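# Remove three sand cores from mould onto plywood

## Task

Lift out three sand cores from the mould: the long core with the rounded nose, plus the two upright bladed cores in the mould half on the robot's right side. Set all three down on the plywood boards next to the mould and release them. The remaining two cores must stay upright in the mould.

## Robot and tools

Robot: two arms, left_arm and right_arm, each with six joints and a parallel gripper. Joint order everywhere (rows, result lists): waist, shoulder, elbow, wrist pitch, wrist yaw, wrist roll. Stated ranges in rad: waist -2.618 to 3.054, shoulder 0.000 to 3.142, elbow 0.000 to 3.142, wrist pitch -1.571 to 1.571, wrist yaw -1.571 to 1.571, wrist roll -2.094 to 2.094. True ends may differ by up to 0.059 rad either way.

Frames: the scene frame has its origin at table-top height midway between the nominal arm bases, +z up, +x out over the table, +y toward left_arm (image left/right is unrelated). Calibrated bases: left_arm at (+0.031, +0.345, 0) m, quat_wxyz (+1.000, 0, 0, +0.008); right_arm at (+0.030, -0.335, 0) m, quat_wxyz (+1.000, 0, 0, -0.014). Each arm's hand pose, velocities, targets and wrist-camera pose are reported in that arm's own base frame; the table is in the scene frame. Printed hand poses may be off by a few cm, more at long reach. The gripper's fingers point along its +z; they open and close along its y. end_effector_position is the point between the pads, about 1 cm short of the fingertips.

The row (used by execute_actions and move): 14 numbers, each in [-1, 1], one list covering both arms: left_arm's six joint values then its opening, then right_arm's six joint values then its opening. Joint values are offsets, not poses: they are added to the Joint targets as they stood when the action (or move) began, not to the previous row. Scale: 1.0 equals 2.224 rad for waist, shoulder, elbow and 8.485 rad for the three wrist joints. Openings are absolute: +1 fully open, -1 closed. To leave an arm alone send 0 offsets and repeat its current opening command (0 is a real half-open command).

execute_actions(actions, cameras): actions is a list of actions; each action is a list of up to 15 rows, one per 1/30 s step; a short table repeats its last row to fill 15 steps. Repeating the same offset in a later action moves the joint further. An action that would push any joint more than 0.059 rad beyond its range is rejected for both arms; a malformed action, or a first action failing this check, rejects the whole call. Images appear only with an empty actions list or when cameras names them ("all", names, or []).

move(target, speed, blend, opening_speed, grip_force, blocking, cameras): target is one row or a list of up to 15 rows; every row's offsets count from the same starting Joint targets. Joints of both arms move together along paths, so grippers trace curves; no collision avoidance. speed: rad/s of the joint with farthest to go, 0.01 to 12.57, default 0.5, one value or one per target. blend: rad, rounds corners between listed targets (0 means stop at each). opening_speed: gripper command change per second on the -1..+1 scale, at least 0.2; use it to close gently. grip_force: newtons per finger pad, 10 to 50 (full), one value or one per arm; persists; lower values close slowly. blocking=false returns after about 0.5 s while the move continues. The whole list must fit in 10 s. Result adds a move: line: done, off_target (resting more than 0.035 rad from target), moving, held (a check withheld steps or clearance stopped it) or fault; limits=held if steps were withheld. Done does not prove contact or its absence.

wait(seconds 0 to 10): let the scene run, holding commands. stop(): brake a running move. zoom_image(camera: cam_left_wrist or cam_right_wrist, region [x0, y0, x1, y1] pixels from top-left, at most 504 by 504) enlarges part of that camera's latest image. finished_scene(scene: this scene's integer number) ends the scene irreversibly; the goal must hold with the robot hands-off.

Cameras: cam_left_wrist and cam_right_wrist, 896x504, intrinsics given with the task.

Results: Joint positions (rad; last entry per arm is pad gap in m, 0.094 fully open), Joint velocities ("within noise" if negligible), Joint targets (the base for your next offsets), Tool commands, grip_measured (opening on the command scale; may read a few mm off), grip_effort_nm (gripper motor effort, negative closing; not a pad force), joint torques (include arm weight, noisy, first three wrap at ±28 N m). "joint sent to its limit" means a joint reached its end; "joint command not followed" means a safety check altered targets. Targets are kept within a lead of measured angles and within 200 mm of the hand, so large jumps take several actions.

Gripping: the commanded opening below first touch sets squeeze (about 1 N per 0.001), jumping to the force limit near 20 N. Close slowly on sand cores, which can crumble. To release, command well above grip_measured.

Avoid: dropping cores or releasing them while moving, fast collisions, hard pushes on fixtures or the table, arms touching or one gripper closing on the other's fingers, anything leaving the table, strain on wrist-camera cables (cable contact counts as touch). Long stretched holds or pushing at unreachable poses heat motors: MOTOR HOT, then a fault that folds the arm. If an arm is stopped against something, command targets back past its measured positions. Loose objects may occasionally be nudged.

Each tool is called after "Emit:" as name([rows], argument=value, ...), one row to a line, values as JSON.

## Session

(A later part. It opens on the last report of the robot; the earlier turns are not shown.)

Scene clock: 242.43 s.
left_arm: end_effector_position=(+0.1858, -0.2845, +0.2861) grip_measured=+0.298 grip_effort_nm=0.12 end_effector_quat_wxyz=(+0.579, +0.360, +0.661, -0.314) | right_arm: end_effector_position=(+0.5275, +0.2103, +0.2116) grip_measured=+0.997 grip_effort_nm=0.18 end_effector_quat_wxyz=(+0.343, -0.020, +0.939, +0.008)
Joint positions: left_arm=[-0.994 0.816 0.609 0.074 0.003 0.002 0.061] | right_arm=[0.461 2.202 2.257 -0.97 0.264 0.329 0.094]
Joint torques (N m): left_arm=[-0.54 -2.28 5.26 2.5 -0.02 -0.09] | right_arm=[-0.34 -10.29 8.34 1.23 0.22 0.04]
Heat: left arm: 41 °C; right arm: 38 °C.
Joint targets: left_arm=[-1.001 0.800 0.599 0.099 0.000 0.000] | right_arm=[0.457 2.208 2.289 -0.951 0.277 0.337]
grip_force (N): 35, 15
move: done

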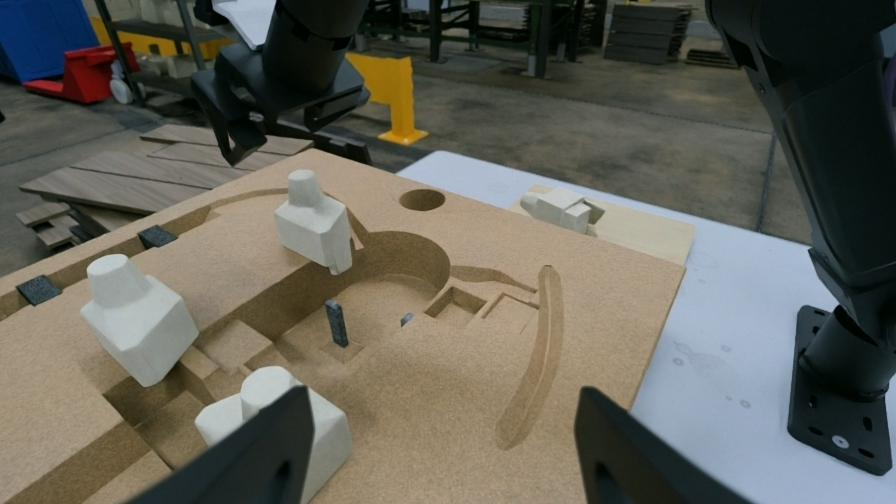

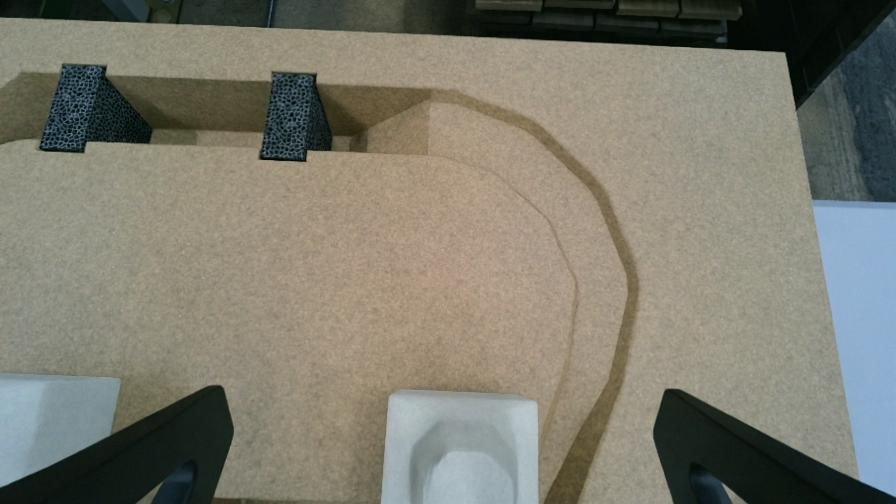

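Emit:
move(target=[0,0,0,0,0,0,0.3,-0.0049,-0.0585,-0.1614,0.0284,0,0,1], speed=0.22, cameras=["cam_right_wrist"])

Scene clock: 254.30 s.
left_arm: end_effector_position=(+0.1858, -0.2845, +0.2861) grip_measured=+0.298 grip_effort_nm=0.12 end_effector_quat_wxyz=(+0.579, +0.360, +0.661, -0.314) | right_arm: end_effector_position=(+0.5229, +0.2039, +0.1629) grip_measured=+0.997 grip_effort_nm=0.18 end_effector_quat_wxyz=(+0.342, -0.017, +0.940, +0.006)
Joint positions: left_arm=[-0.994 0.816 0.609 0.074 0.003 0.002 0.061] | right_arm=[0.454 2.126 1.941 -0.733 0.264 0.329 0.094]
Joint torques (N m): left_arm=[-0.51 -2.18 5.16 2.5 -0.01 -0.08] | right_arm=[-0.7 -14.42 5.19 1.25 0.21 0.05]
Heat: left arm: 43 °C; right arm: 41 °C.
Joint targets: left_arm=[-1.001 0.800 0.599 0.099 0.000 0.000] | right_arm=[0.446 2.078 1.930 -0.710 0.277 0.337]
grip_force (N): 35, 15
move: off_target (right_arm); right_arm: the shoulder is farthest, 0.048 rad from its target
Images, in order (width x height): cam_right_wrist 896x504.

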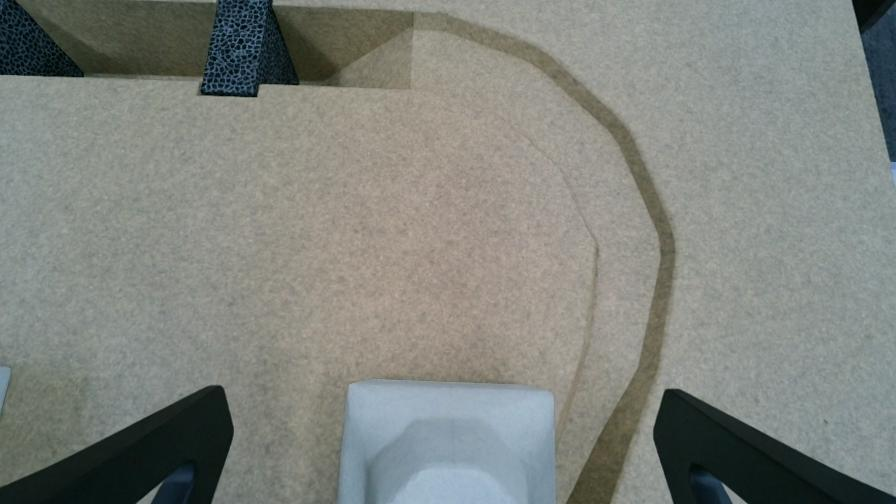

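Emit:
move([
  [0,0,0,0,0,0,0.3,0,0,0,0,0,0,-0.6],
  [0,0,0,0,0,0,0.3,0,0.0315,0.0917,-0.0156,0,0,-0.6],
  [0,0,0,0,0,0,0.3,0,0.0562,0.1978,-0.0368,0.0007,0,-0.6],
], speed=0.15, blend=[0,0.03,0], opening_speed=0.5, grip_force=[35,30], cameras=["all"])

Scene clock: 277.80 s.
left_arm: end_effector_position=(+0.1858, -0.2845, +0.2861) grip_measured=+0.298 grip_effort_nm=0.12 end_effector_quat_wxyz=(+0.579, +0.360, +0.661, -0.314) | right_arm: end_effector_position=(+0.5219, +0.2033, +0.2244) grip_measured=-0.362 grip_effort_nm=-0.63 end_effector_quat_wxyz=(+0.337, -0.016, +0.942, +0.004)
Joint positions: left_arm=[-0.994 0.816 0.609 0.074 0.003 0.002 0.061] | right_arm=[0.454 2.203 2.321 -1.048 0.265 0.331 0.03]
Joint torques (N m): left_arm=[-0.5 -2.19 5.22 2.46 0 -0.09] | right_arm=[-0.7 -10.69 9.52 1.31 0.27 0.03]
Heat: left arm: 45 °C; right arm: 41 °C.
Joint targets: left_arm=[-1.001 0.800 0.599 0.099 0.000 0.000] | right_arm=[0.446 2.203 2.370 -1.022 0.283 0.337]
grip_force (N): 35, 30
move: off_target (right_arm); right_arm: the elbow is farthest, 0.049 rad from its target

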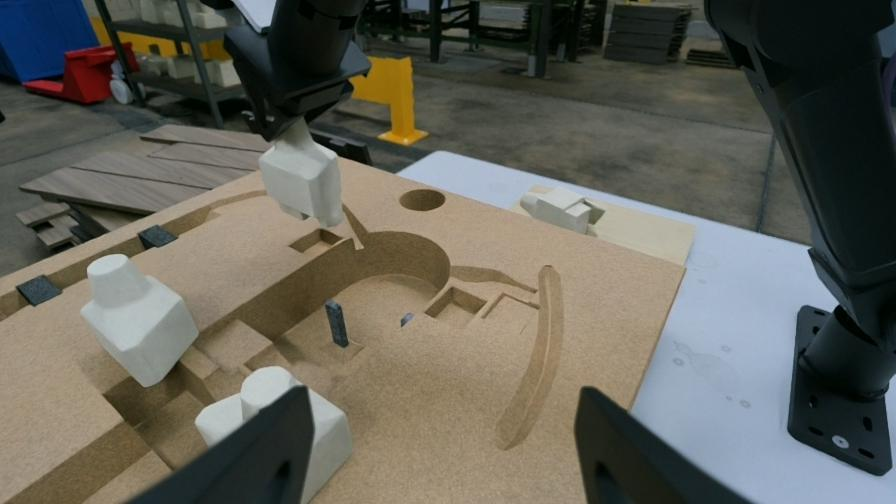

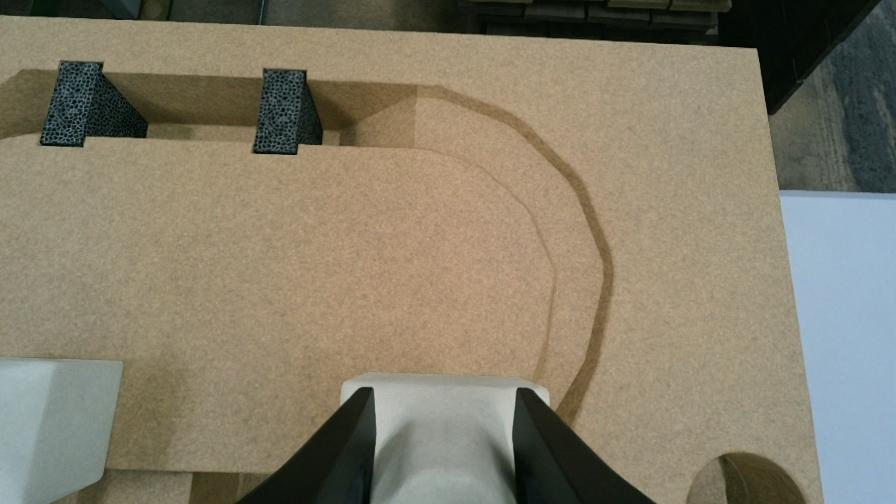

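Emit:
move(target=[0,0,0,0,0,0,0.3,-0.4128,-0.3350,-0.3332,-0.0211,-0.0334,-0.0397,-0.5], speed=0.4, cameras=["all"])

Scene clock: 286.60 s.
left_arm: end_effector_position=(+0.1858, -0.2845, +0.2862) grip_measured=+0.298 grip_effort_nm=0.12 end_effector_quat_wxyz=(+0.579, +0.360, +0.661, -0.314) | right_arm: end_effector_position=(+0.3128, -0.1587, +0.2535) grip_measured=-0.362 grip_effort_nm=-0.63 end_effector_quat_wxyz=(+0.234, +0.230, +0.943, -0.058)
Joint positions: left_arm=[-0.994 0.816 0.609 0.074 0.003 0.002 0.061] | right_arm=[-0.469 1.492 1.63 -1.222 0.006 0.007 0.03]
Joint torques (N m): left_arm=[-0.53 -2.1 5.24 2.47 0.01 -0.07] | right_arm=[-0.28 -7.8 5.3 1.05 -0.07 -0.11]
Heat: left arm: 45 °C; right arm: 42 °C.
Joint targets: left_arm=[-1.001 0.800 0.599 0.099 0.000 0.000] | right_arm=[-0.472 1.458 1.629 -1.201 -0.001 0.000]
grip_force (N): 35, 30
move: done

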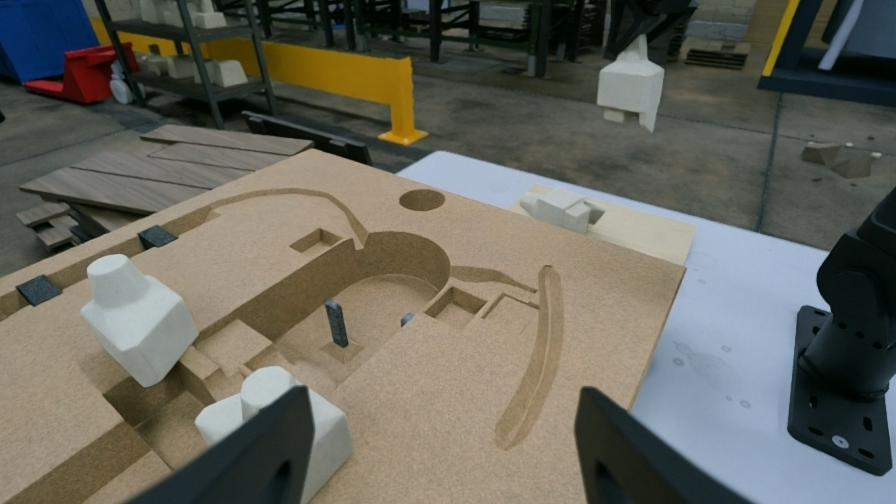

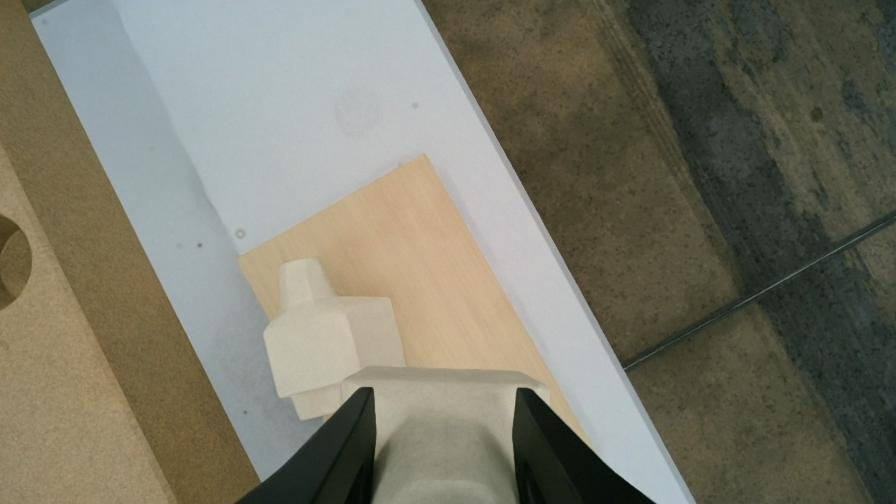

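Emit:
move([
  [0,0,0,0,0,0,0.3,-0.0261,0.0737,-0.1380,0.0107,0,0,-0.5],
  [0,0,0,0,0,0,0.3,-0.0261,0.1223,-0.1187,0.0179,0,0,-0.5],
], speed=[0.25,0.12], grip_force=[35,15], cameras=["all"])

Emit:
zoom_image(camera="cam_left_wrist", region=[480, 80, 700, 300])

Scene clock: 296.53 s.
left_arm: end_effector_position=(+0.1858, -0.2845, +0.2862) grip_measured=+0.298 grip_effort_nm=0.12 end_effector_quat_wxyz=(+0.579, +0.360, +0.661, -0.314) | right_arm: end_effector_position=(+0.2923, -0.1681, +0.0913) grip_measured=-0.362 grip_effort_nm=-0.36 end_effector_quat_wxyz=(+0.053, +0.261, +0.964, -0.016)
Joint positions: left_arm=[-0.994 0.816 0.609 0.074 0.003 0.002 0.061] | right_arm=[-0.522 1.725 1.329 -1.064 0.005 0.006 0.03]
Joint torques (N m): left_arm=[-0.43 -2.17 5.2 2.48 -0.03 -0.08] | right_arm=[-0.65 -6.35 8.17 0.44 -0.05 -0.11]
Heat: left arm: 46 °C; right arm: 40 °C.
Joint targets: left_arm=[-1.001 0.800 0.599 0.099 0.000 0.000] | right_arm=[-0.530 1.730 1.365 -1.049 -0.001 0.000]
grip_force (N): 35, 15
move: off_target (right_arm); right_arm: the elbow is farthest, 0.036 rad from its target

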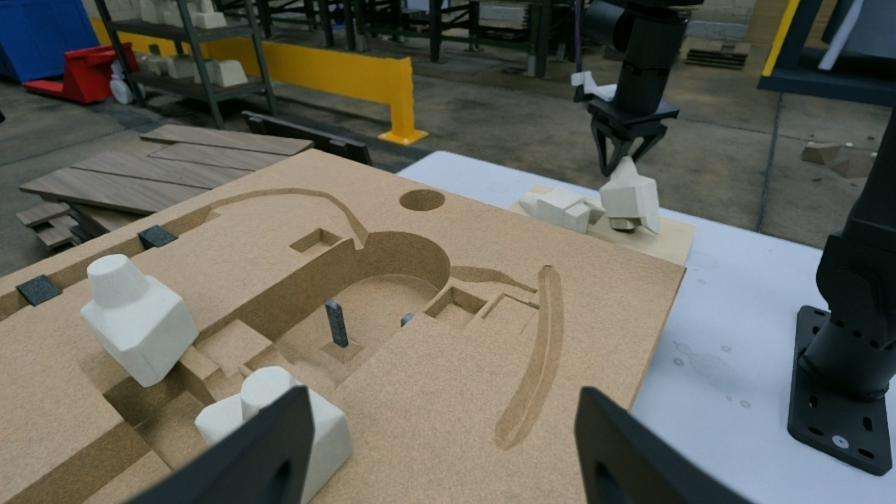

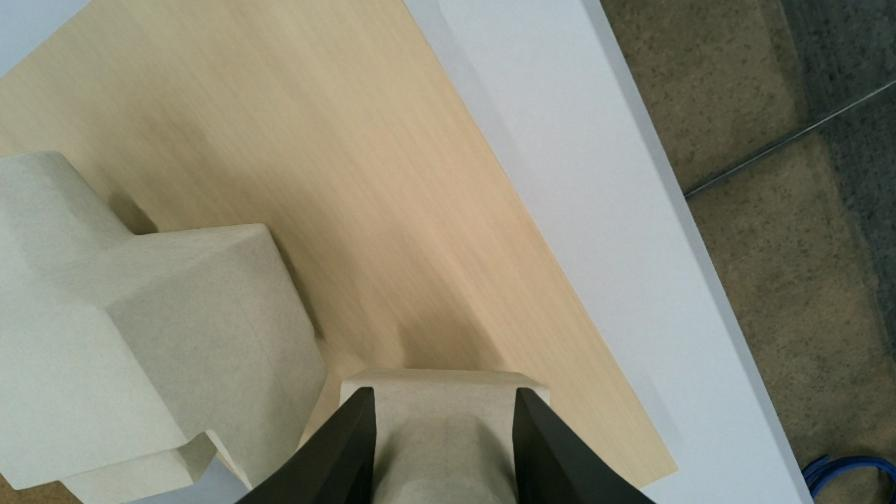

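Scaled by 2.291.

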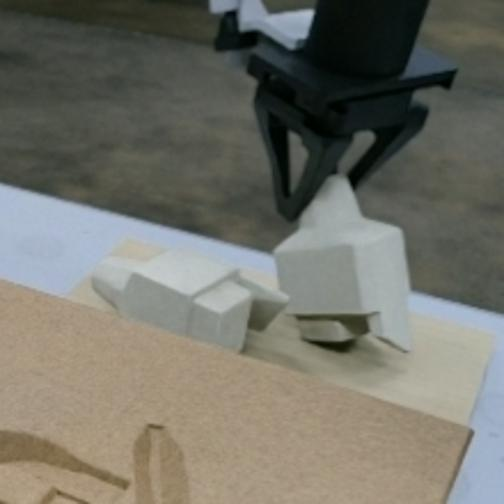

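Emit:
move([
  [0,0,0,0,0,0,0.3,0,0.0477,0.0225,0.0058,0,0,-0.5],
  [0,0,0,0,0,0,0.3,0,0.0809,0.0418,0.0099,0,0,-0.5],
], speed=0.1, blend=[0.03,0], cameras=["all"])

Emit:
zoom_image(camera="cam_left_wrist", region=[480, 80, 700, 300])

Scene clock: 304.23 s.
left_arm: end_effector_position=(+0.1858, -0.2845, +0.2862) grip_measured=+0.298 grip_effort_nm=0.12 end_effector_quat_wxyz=(+0.579, +0.360, +0.661, -0.314) | right_arm: end_effector_position=(+0.3274, -0.1876, +0.0635) grip_measured=-0.362 grip_effort_nm=-0.36 end_effector_quat_wxyz=(+0.053, +0.261, +0.964, -0.015)
Joint positions: left_arm=[-0.994 0.816 0.609 0.074 0.003 0.002 0.061] | right_arm=[-0.522 1.896 1.431 -0.997 0.001 0.006 0.03]
Joint torques (N m): left_arm=[-0.54 -2.18 5.22 2.48 0 -0.09] | right_arm=[-0.65 -6.94 7.38 0.59 -0.02 -0.11]
Heat: left arm: 46 °C; right arm: 40 °C.
Joint targets: left_arm=[-1.001 0.800 0.599 0.099 0.000 0.000] | right_arm=[-0.530 1.910 1.458 -0.965 -0.001 0.000]
grip_force (N): 35, 15
move: done

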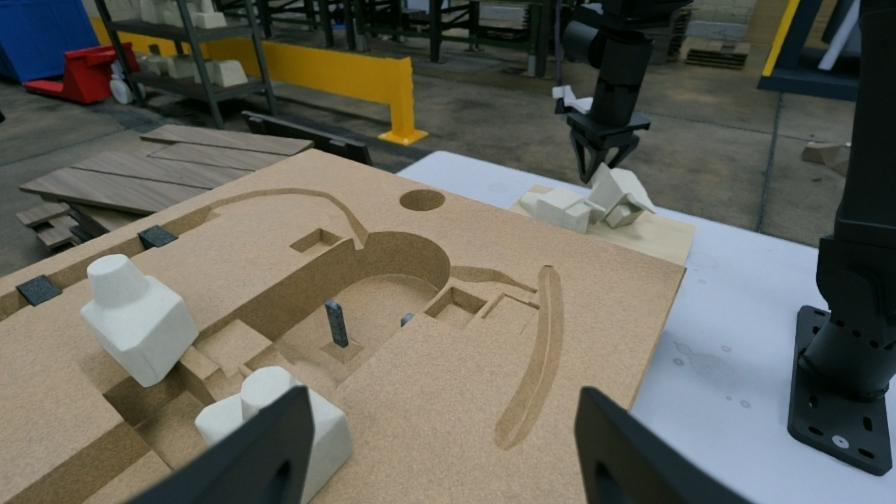

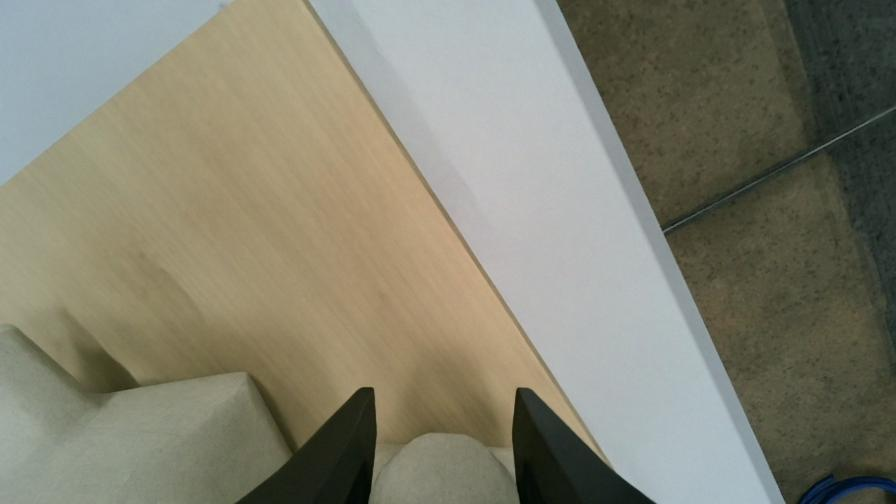

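Scaled by 2.291.

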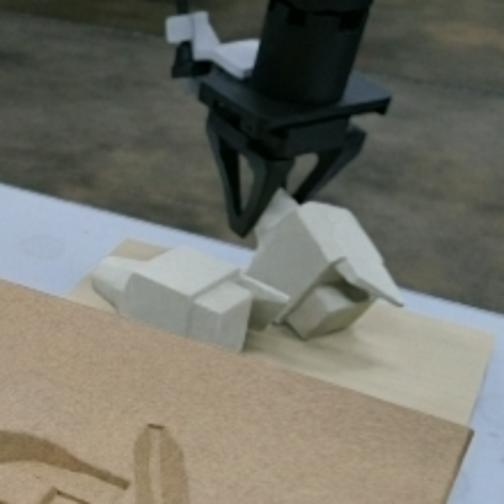

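Emit:
move([
  [0,0,0,0,0,0,0.3,0,0.0405,0.036,0.0012,0,0,-0.5],
  [0,0,0,0,0,0,0.3,0,0.0764,0.0607,0.0018,0,0,-0.5],
], speed=0.08, blend=[0.02,0], cameras=["all"])

Emit:
zoom_image(camera="cam_left_wrist", region=[480, 80, 700, 300])

Scene clock: 310.63 s.
left_arm: end_effector_position=(+0.1858, -0.2845, +0.2862) grip_measured=+0.298 grip_effort_nm=0.12 end_effector_quat_wxyz=(+0.579, +0.360, +0.661, -0.314) | right_arm: end_effector_position=(+0.3513, -0.2008, +0.0334) grip_measured=-0.362 grip_effort_nm=-0.36 end_effector_quat_wxyz=(+0.031, +0.259, +0.965, -0.007)
Joint positions: left_arm=[-0.994 0.816 0.609 0.074 0.003 0.002 0.061] | right_arm=[-0.522 2.068 1.558 -0.997 -0.001 0.002 0.03]
Joint torques (N m): left_arm=[-0.49 -2.21 5.31 2.5 -0.01 -0.06] | right_arm=[-0.68 -8.28 7.9 0.65 0 -0.06]
Heat: left arm: 47 °C; right arm: 39 °C.
Joint targets: left_arm=[-1.001 0.800 0.599 0.099 0.000 0.000] | right_arm=[-0.530 2.080 1.593 -0.950 -0.001 0.000]
grip_force (N): 35, 15
move: off_target (right_arm); right_arm: the wrist pitch is farthest, 0.048 rad from its target

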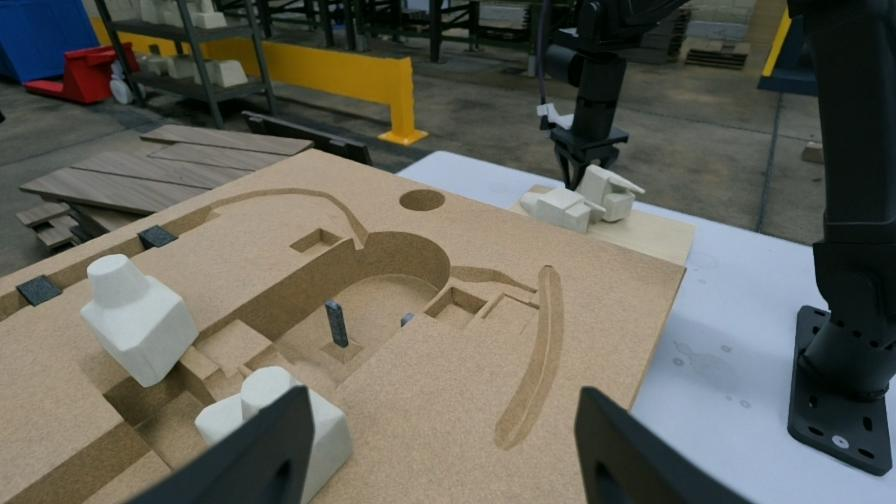

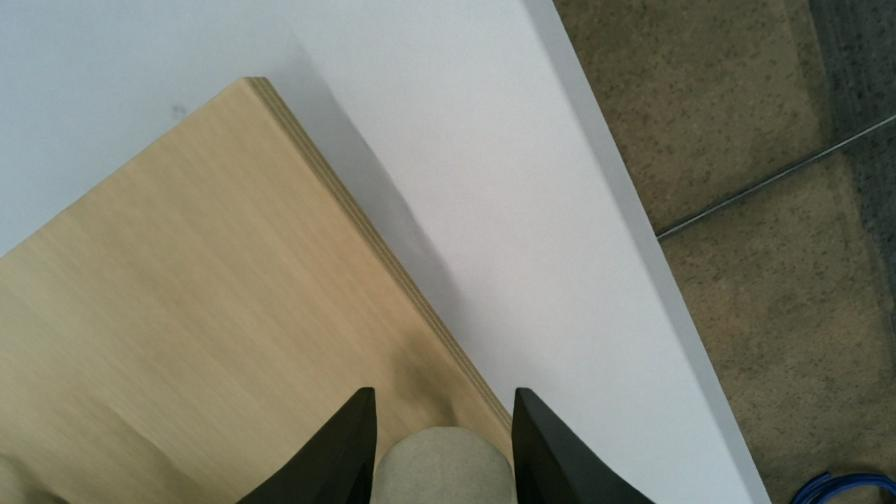

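Scaled by 2.291.

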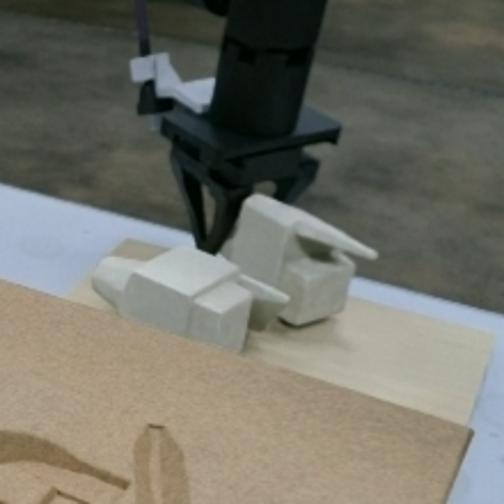

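Emit:
move([
  [0,0,0,0,0,0,0.3,0,0.003,0.001,0,0,0,-0.5],
  [0,0,0,0,0,0,0.3,0,0.003,0.001,0,0,0,-0.15],
], speed=0.06, opening_speed=0.2, cameras=["all"])

Emit:
zoom_image(camera="cam_left_wrist", region=[480, 80, 700, 300])

Scene clock: 318.33 s.
left_arm: end_effector_position=(+0.1858, -0.2845, +0.2862) grip_measured=+0.298 grip_effort_nm=0.12 end_effector_quat_wxyz=(+0.579, +0.360, +0.661, -0.314) | right_arm: end_effector_position=(+0.3580, -0.2046, +0.0326) grip_measured=-0.153 grip_effort_nm=0.18 end_effector_quat_wxyz=(+0.043, +0.259, +0.965, -0.011)
Joint positions: left_arm=[-0.994 0.816 0.609 0.074 0.003 0.002 0.061] | right_arm=[-0.522 2.073 1.561 -0.969 -0.001 0.002 0.04]
Joint torques (N m): left_arm=[-0.43 -2.26 5.24 2.51 0.01 -0.08] | right_arm=[-0.69 -8.29 7.83 0.43 0 -0.06]
Heat: left arm: 47 °C; right arm: 40 °C.
Joint targets: left_arm=[-1.001 0.800 0.599 0.099 0.000 0.000] | right_arm=[-0.530 2.087 1.595 -0.950 -0.001 0.000]
grip_force (N): 35, 15
move: done; target 2's new numbers were sent with right_arm's wrist pitch 0.047 rad from that target

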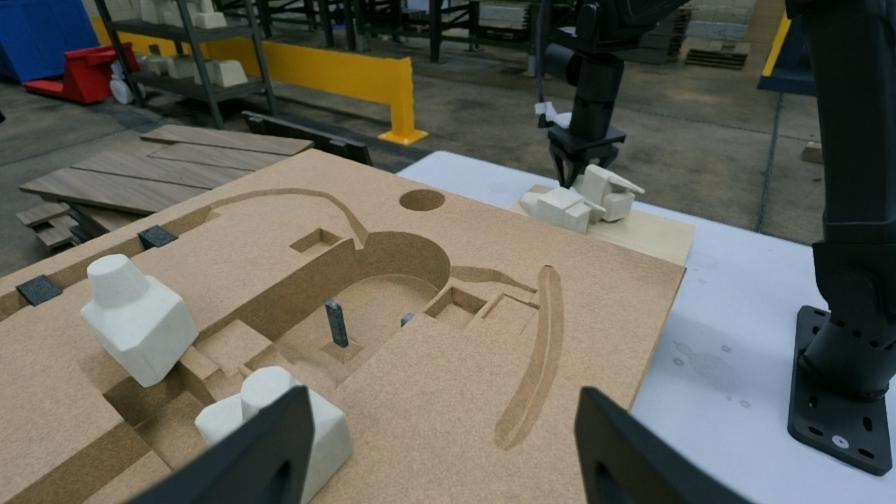

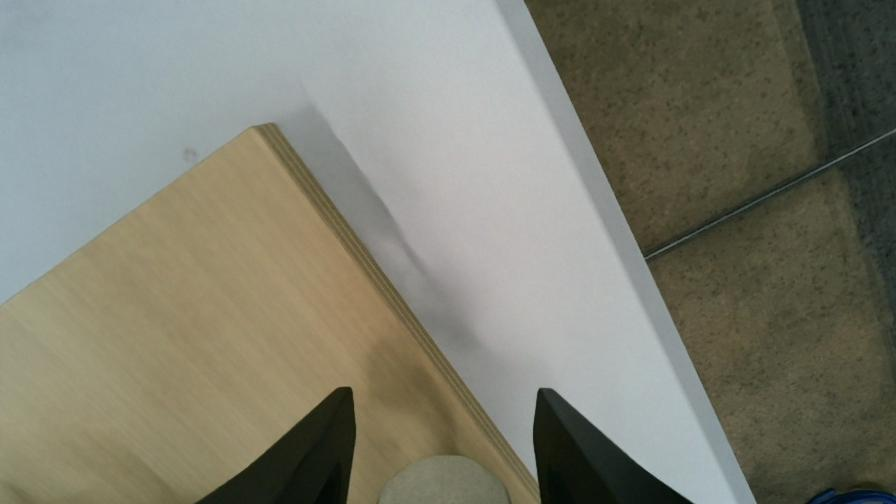

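Scaled by 2.291.

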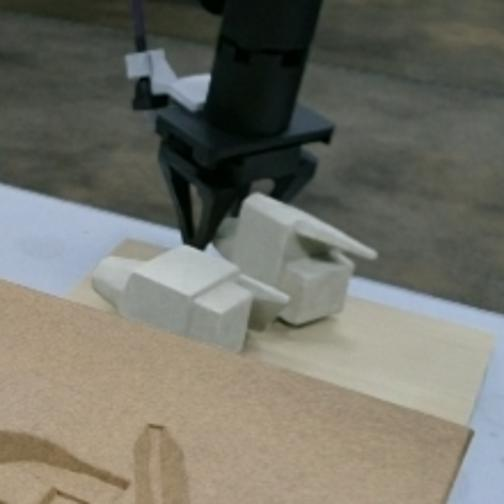

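Released. Lift away and verify.

Emit:
move([
  [0,0,0,0,0,0,0.3,0,-0.031,0.1583,-0.046,0,0,-0.15],
  [0,0,0,0,0,0,0.3,0,-0.20,0.15,-0.04,0,0,-0.15],
], speed=[0.25,0.4], blend=[0.05,0], cameras=["all"])

Scene clock: 323.53 s.
left_arm: end_effector_position=(+0.1858, -0.2845, +0.2862) grip_measured=+0.298 grip_effort_nm=0.12 end_effector_quat_wxyz=(+0.579, +0.360, +0.661, -0.314) | right_arm: end_effector_position=(+0.3368, -0.1925, +0.2839) grip_measured=-0.153 grip_effort_nm=0.18 end_effector_quat_wxyz=(+0.248, +0.250, +0.934, -0.065)
Joint positions: left_arm=[-0.994 0.816 0.609 0.074 0.003 0.002 0.061] | right_arm=[-0.522 1.654 1.909 -1.307 -0.001 0.002 0.04]
Joint torques (N m): left_arm=[-0.4 -2.22 5.2 2.48 0 -0.07] | right_arm=[-0.66 -7.1 6.82 1.1 -0.01 -0.06]
Heat: left arm: 47 °C; right arm: 40 °C.
Joint targets: left_arm=[-1.001 0.800 0.599 0.099 0.000 0.000] | right_arm=[-0.530 1.642 1.929 -1.289 -0.001 0.000]
grip_force (N): 35, 15
move: done

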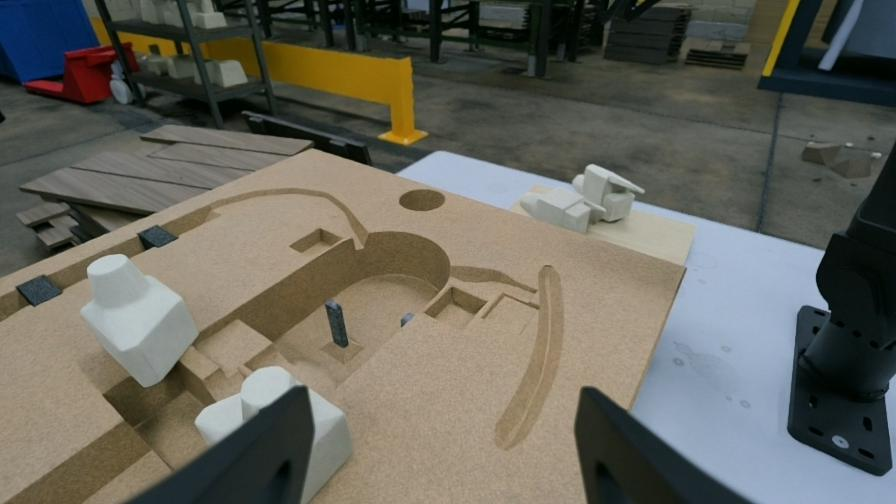

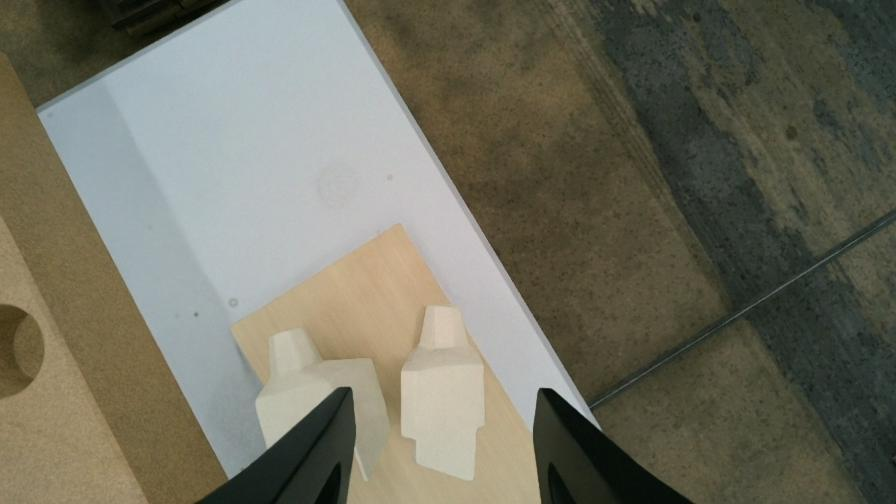

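Emit:
finished_scene(scene=2)

The scene is finished: the task was done.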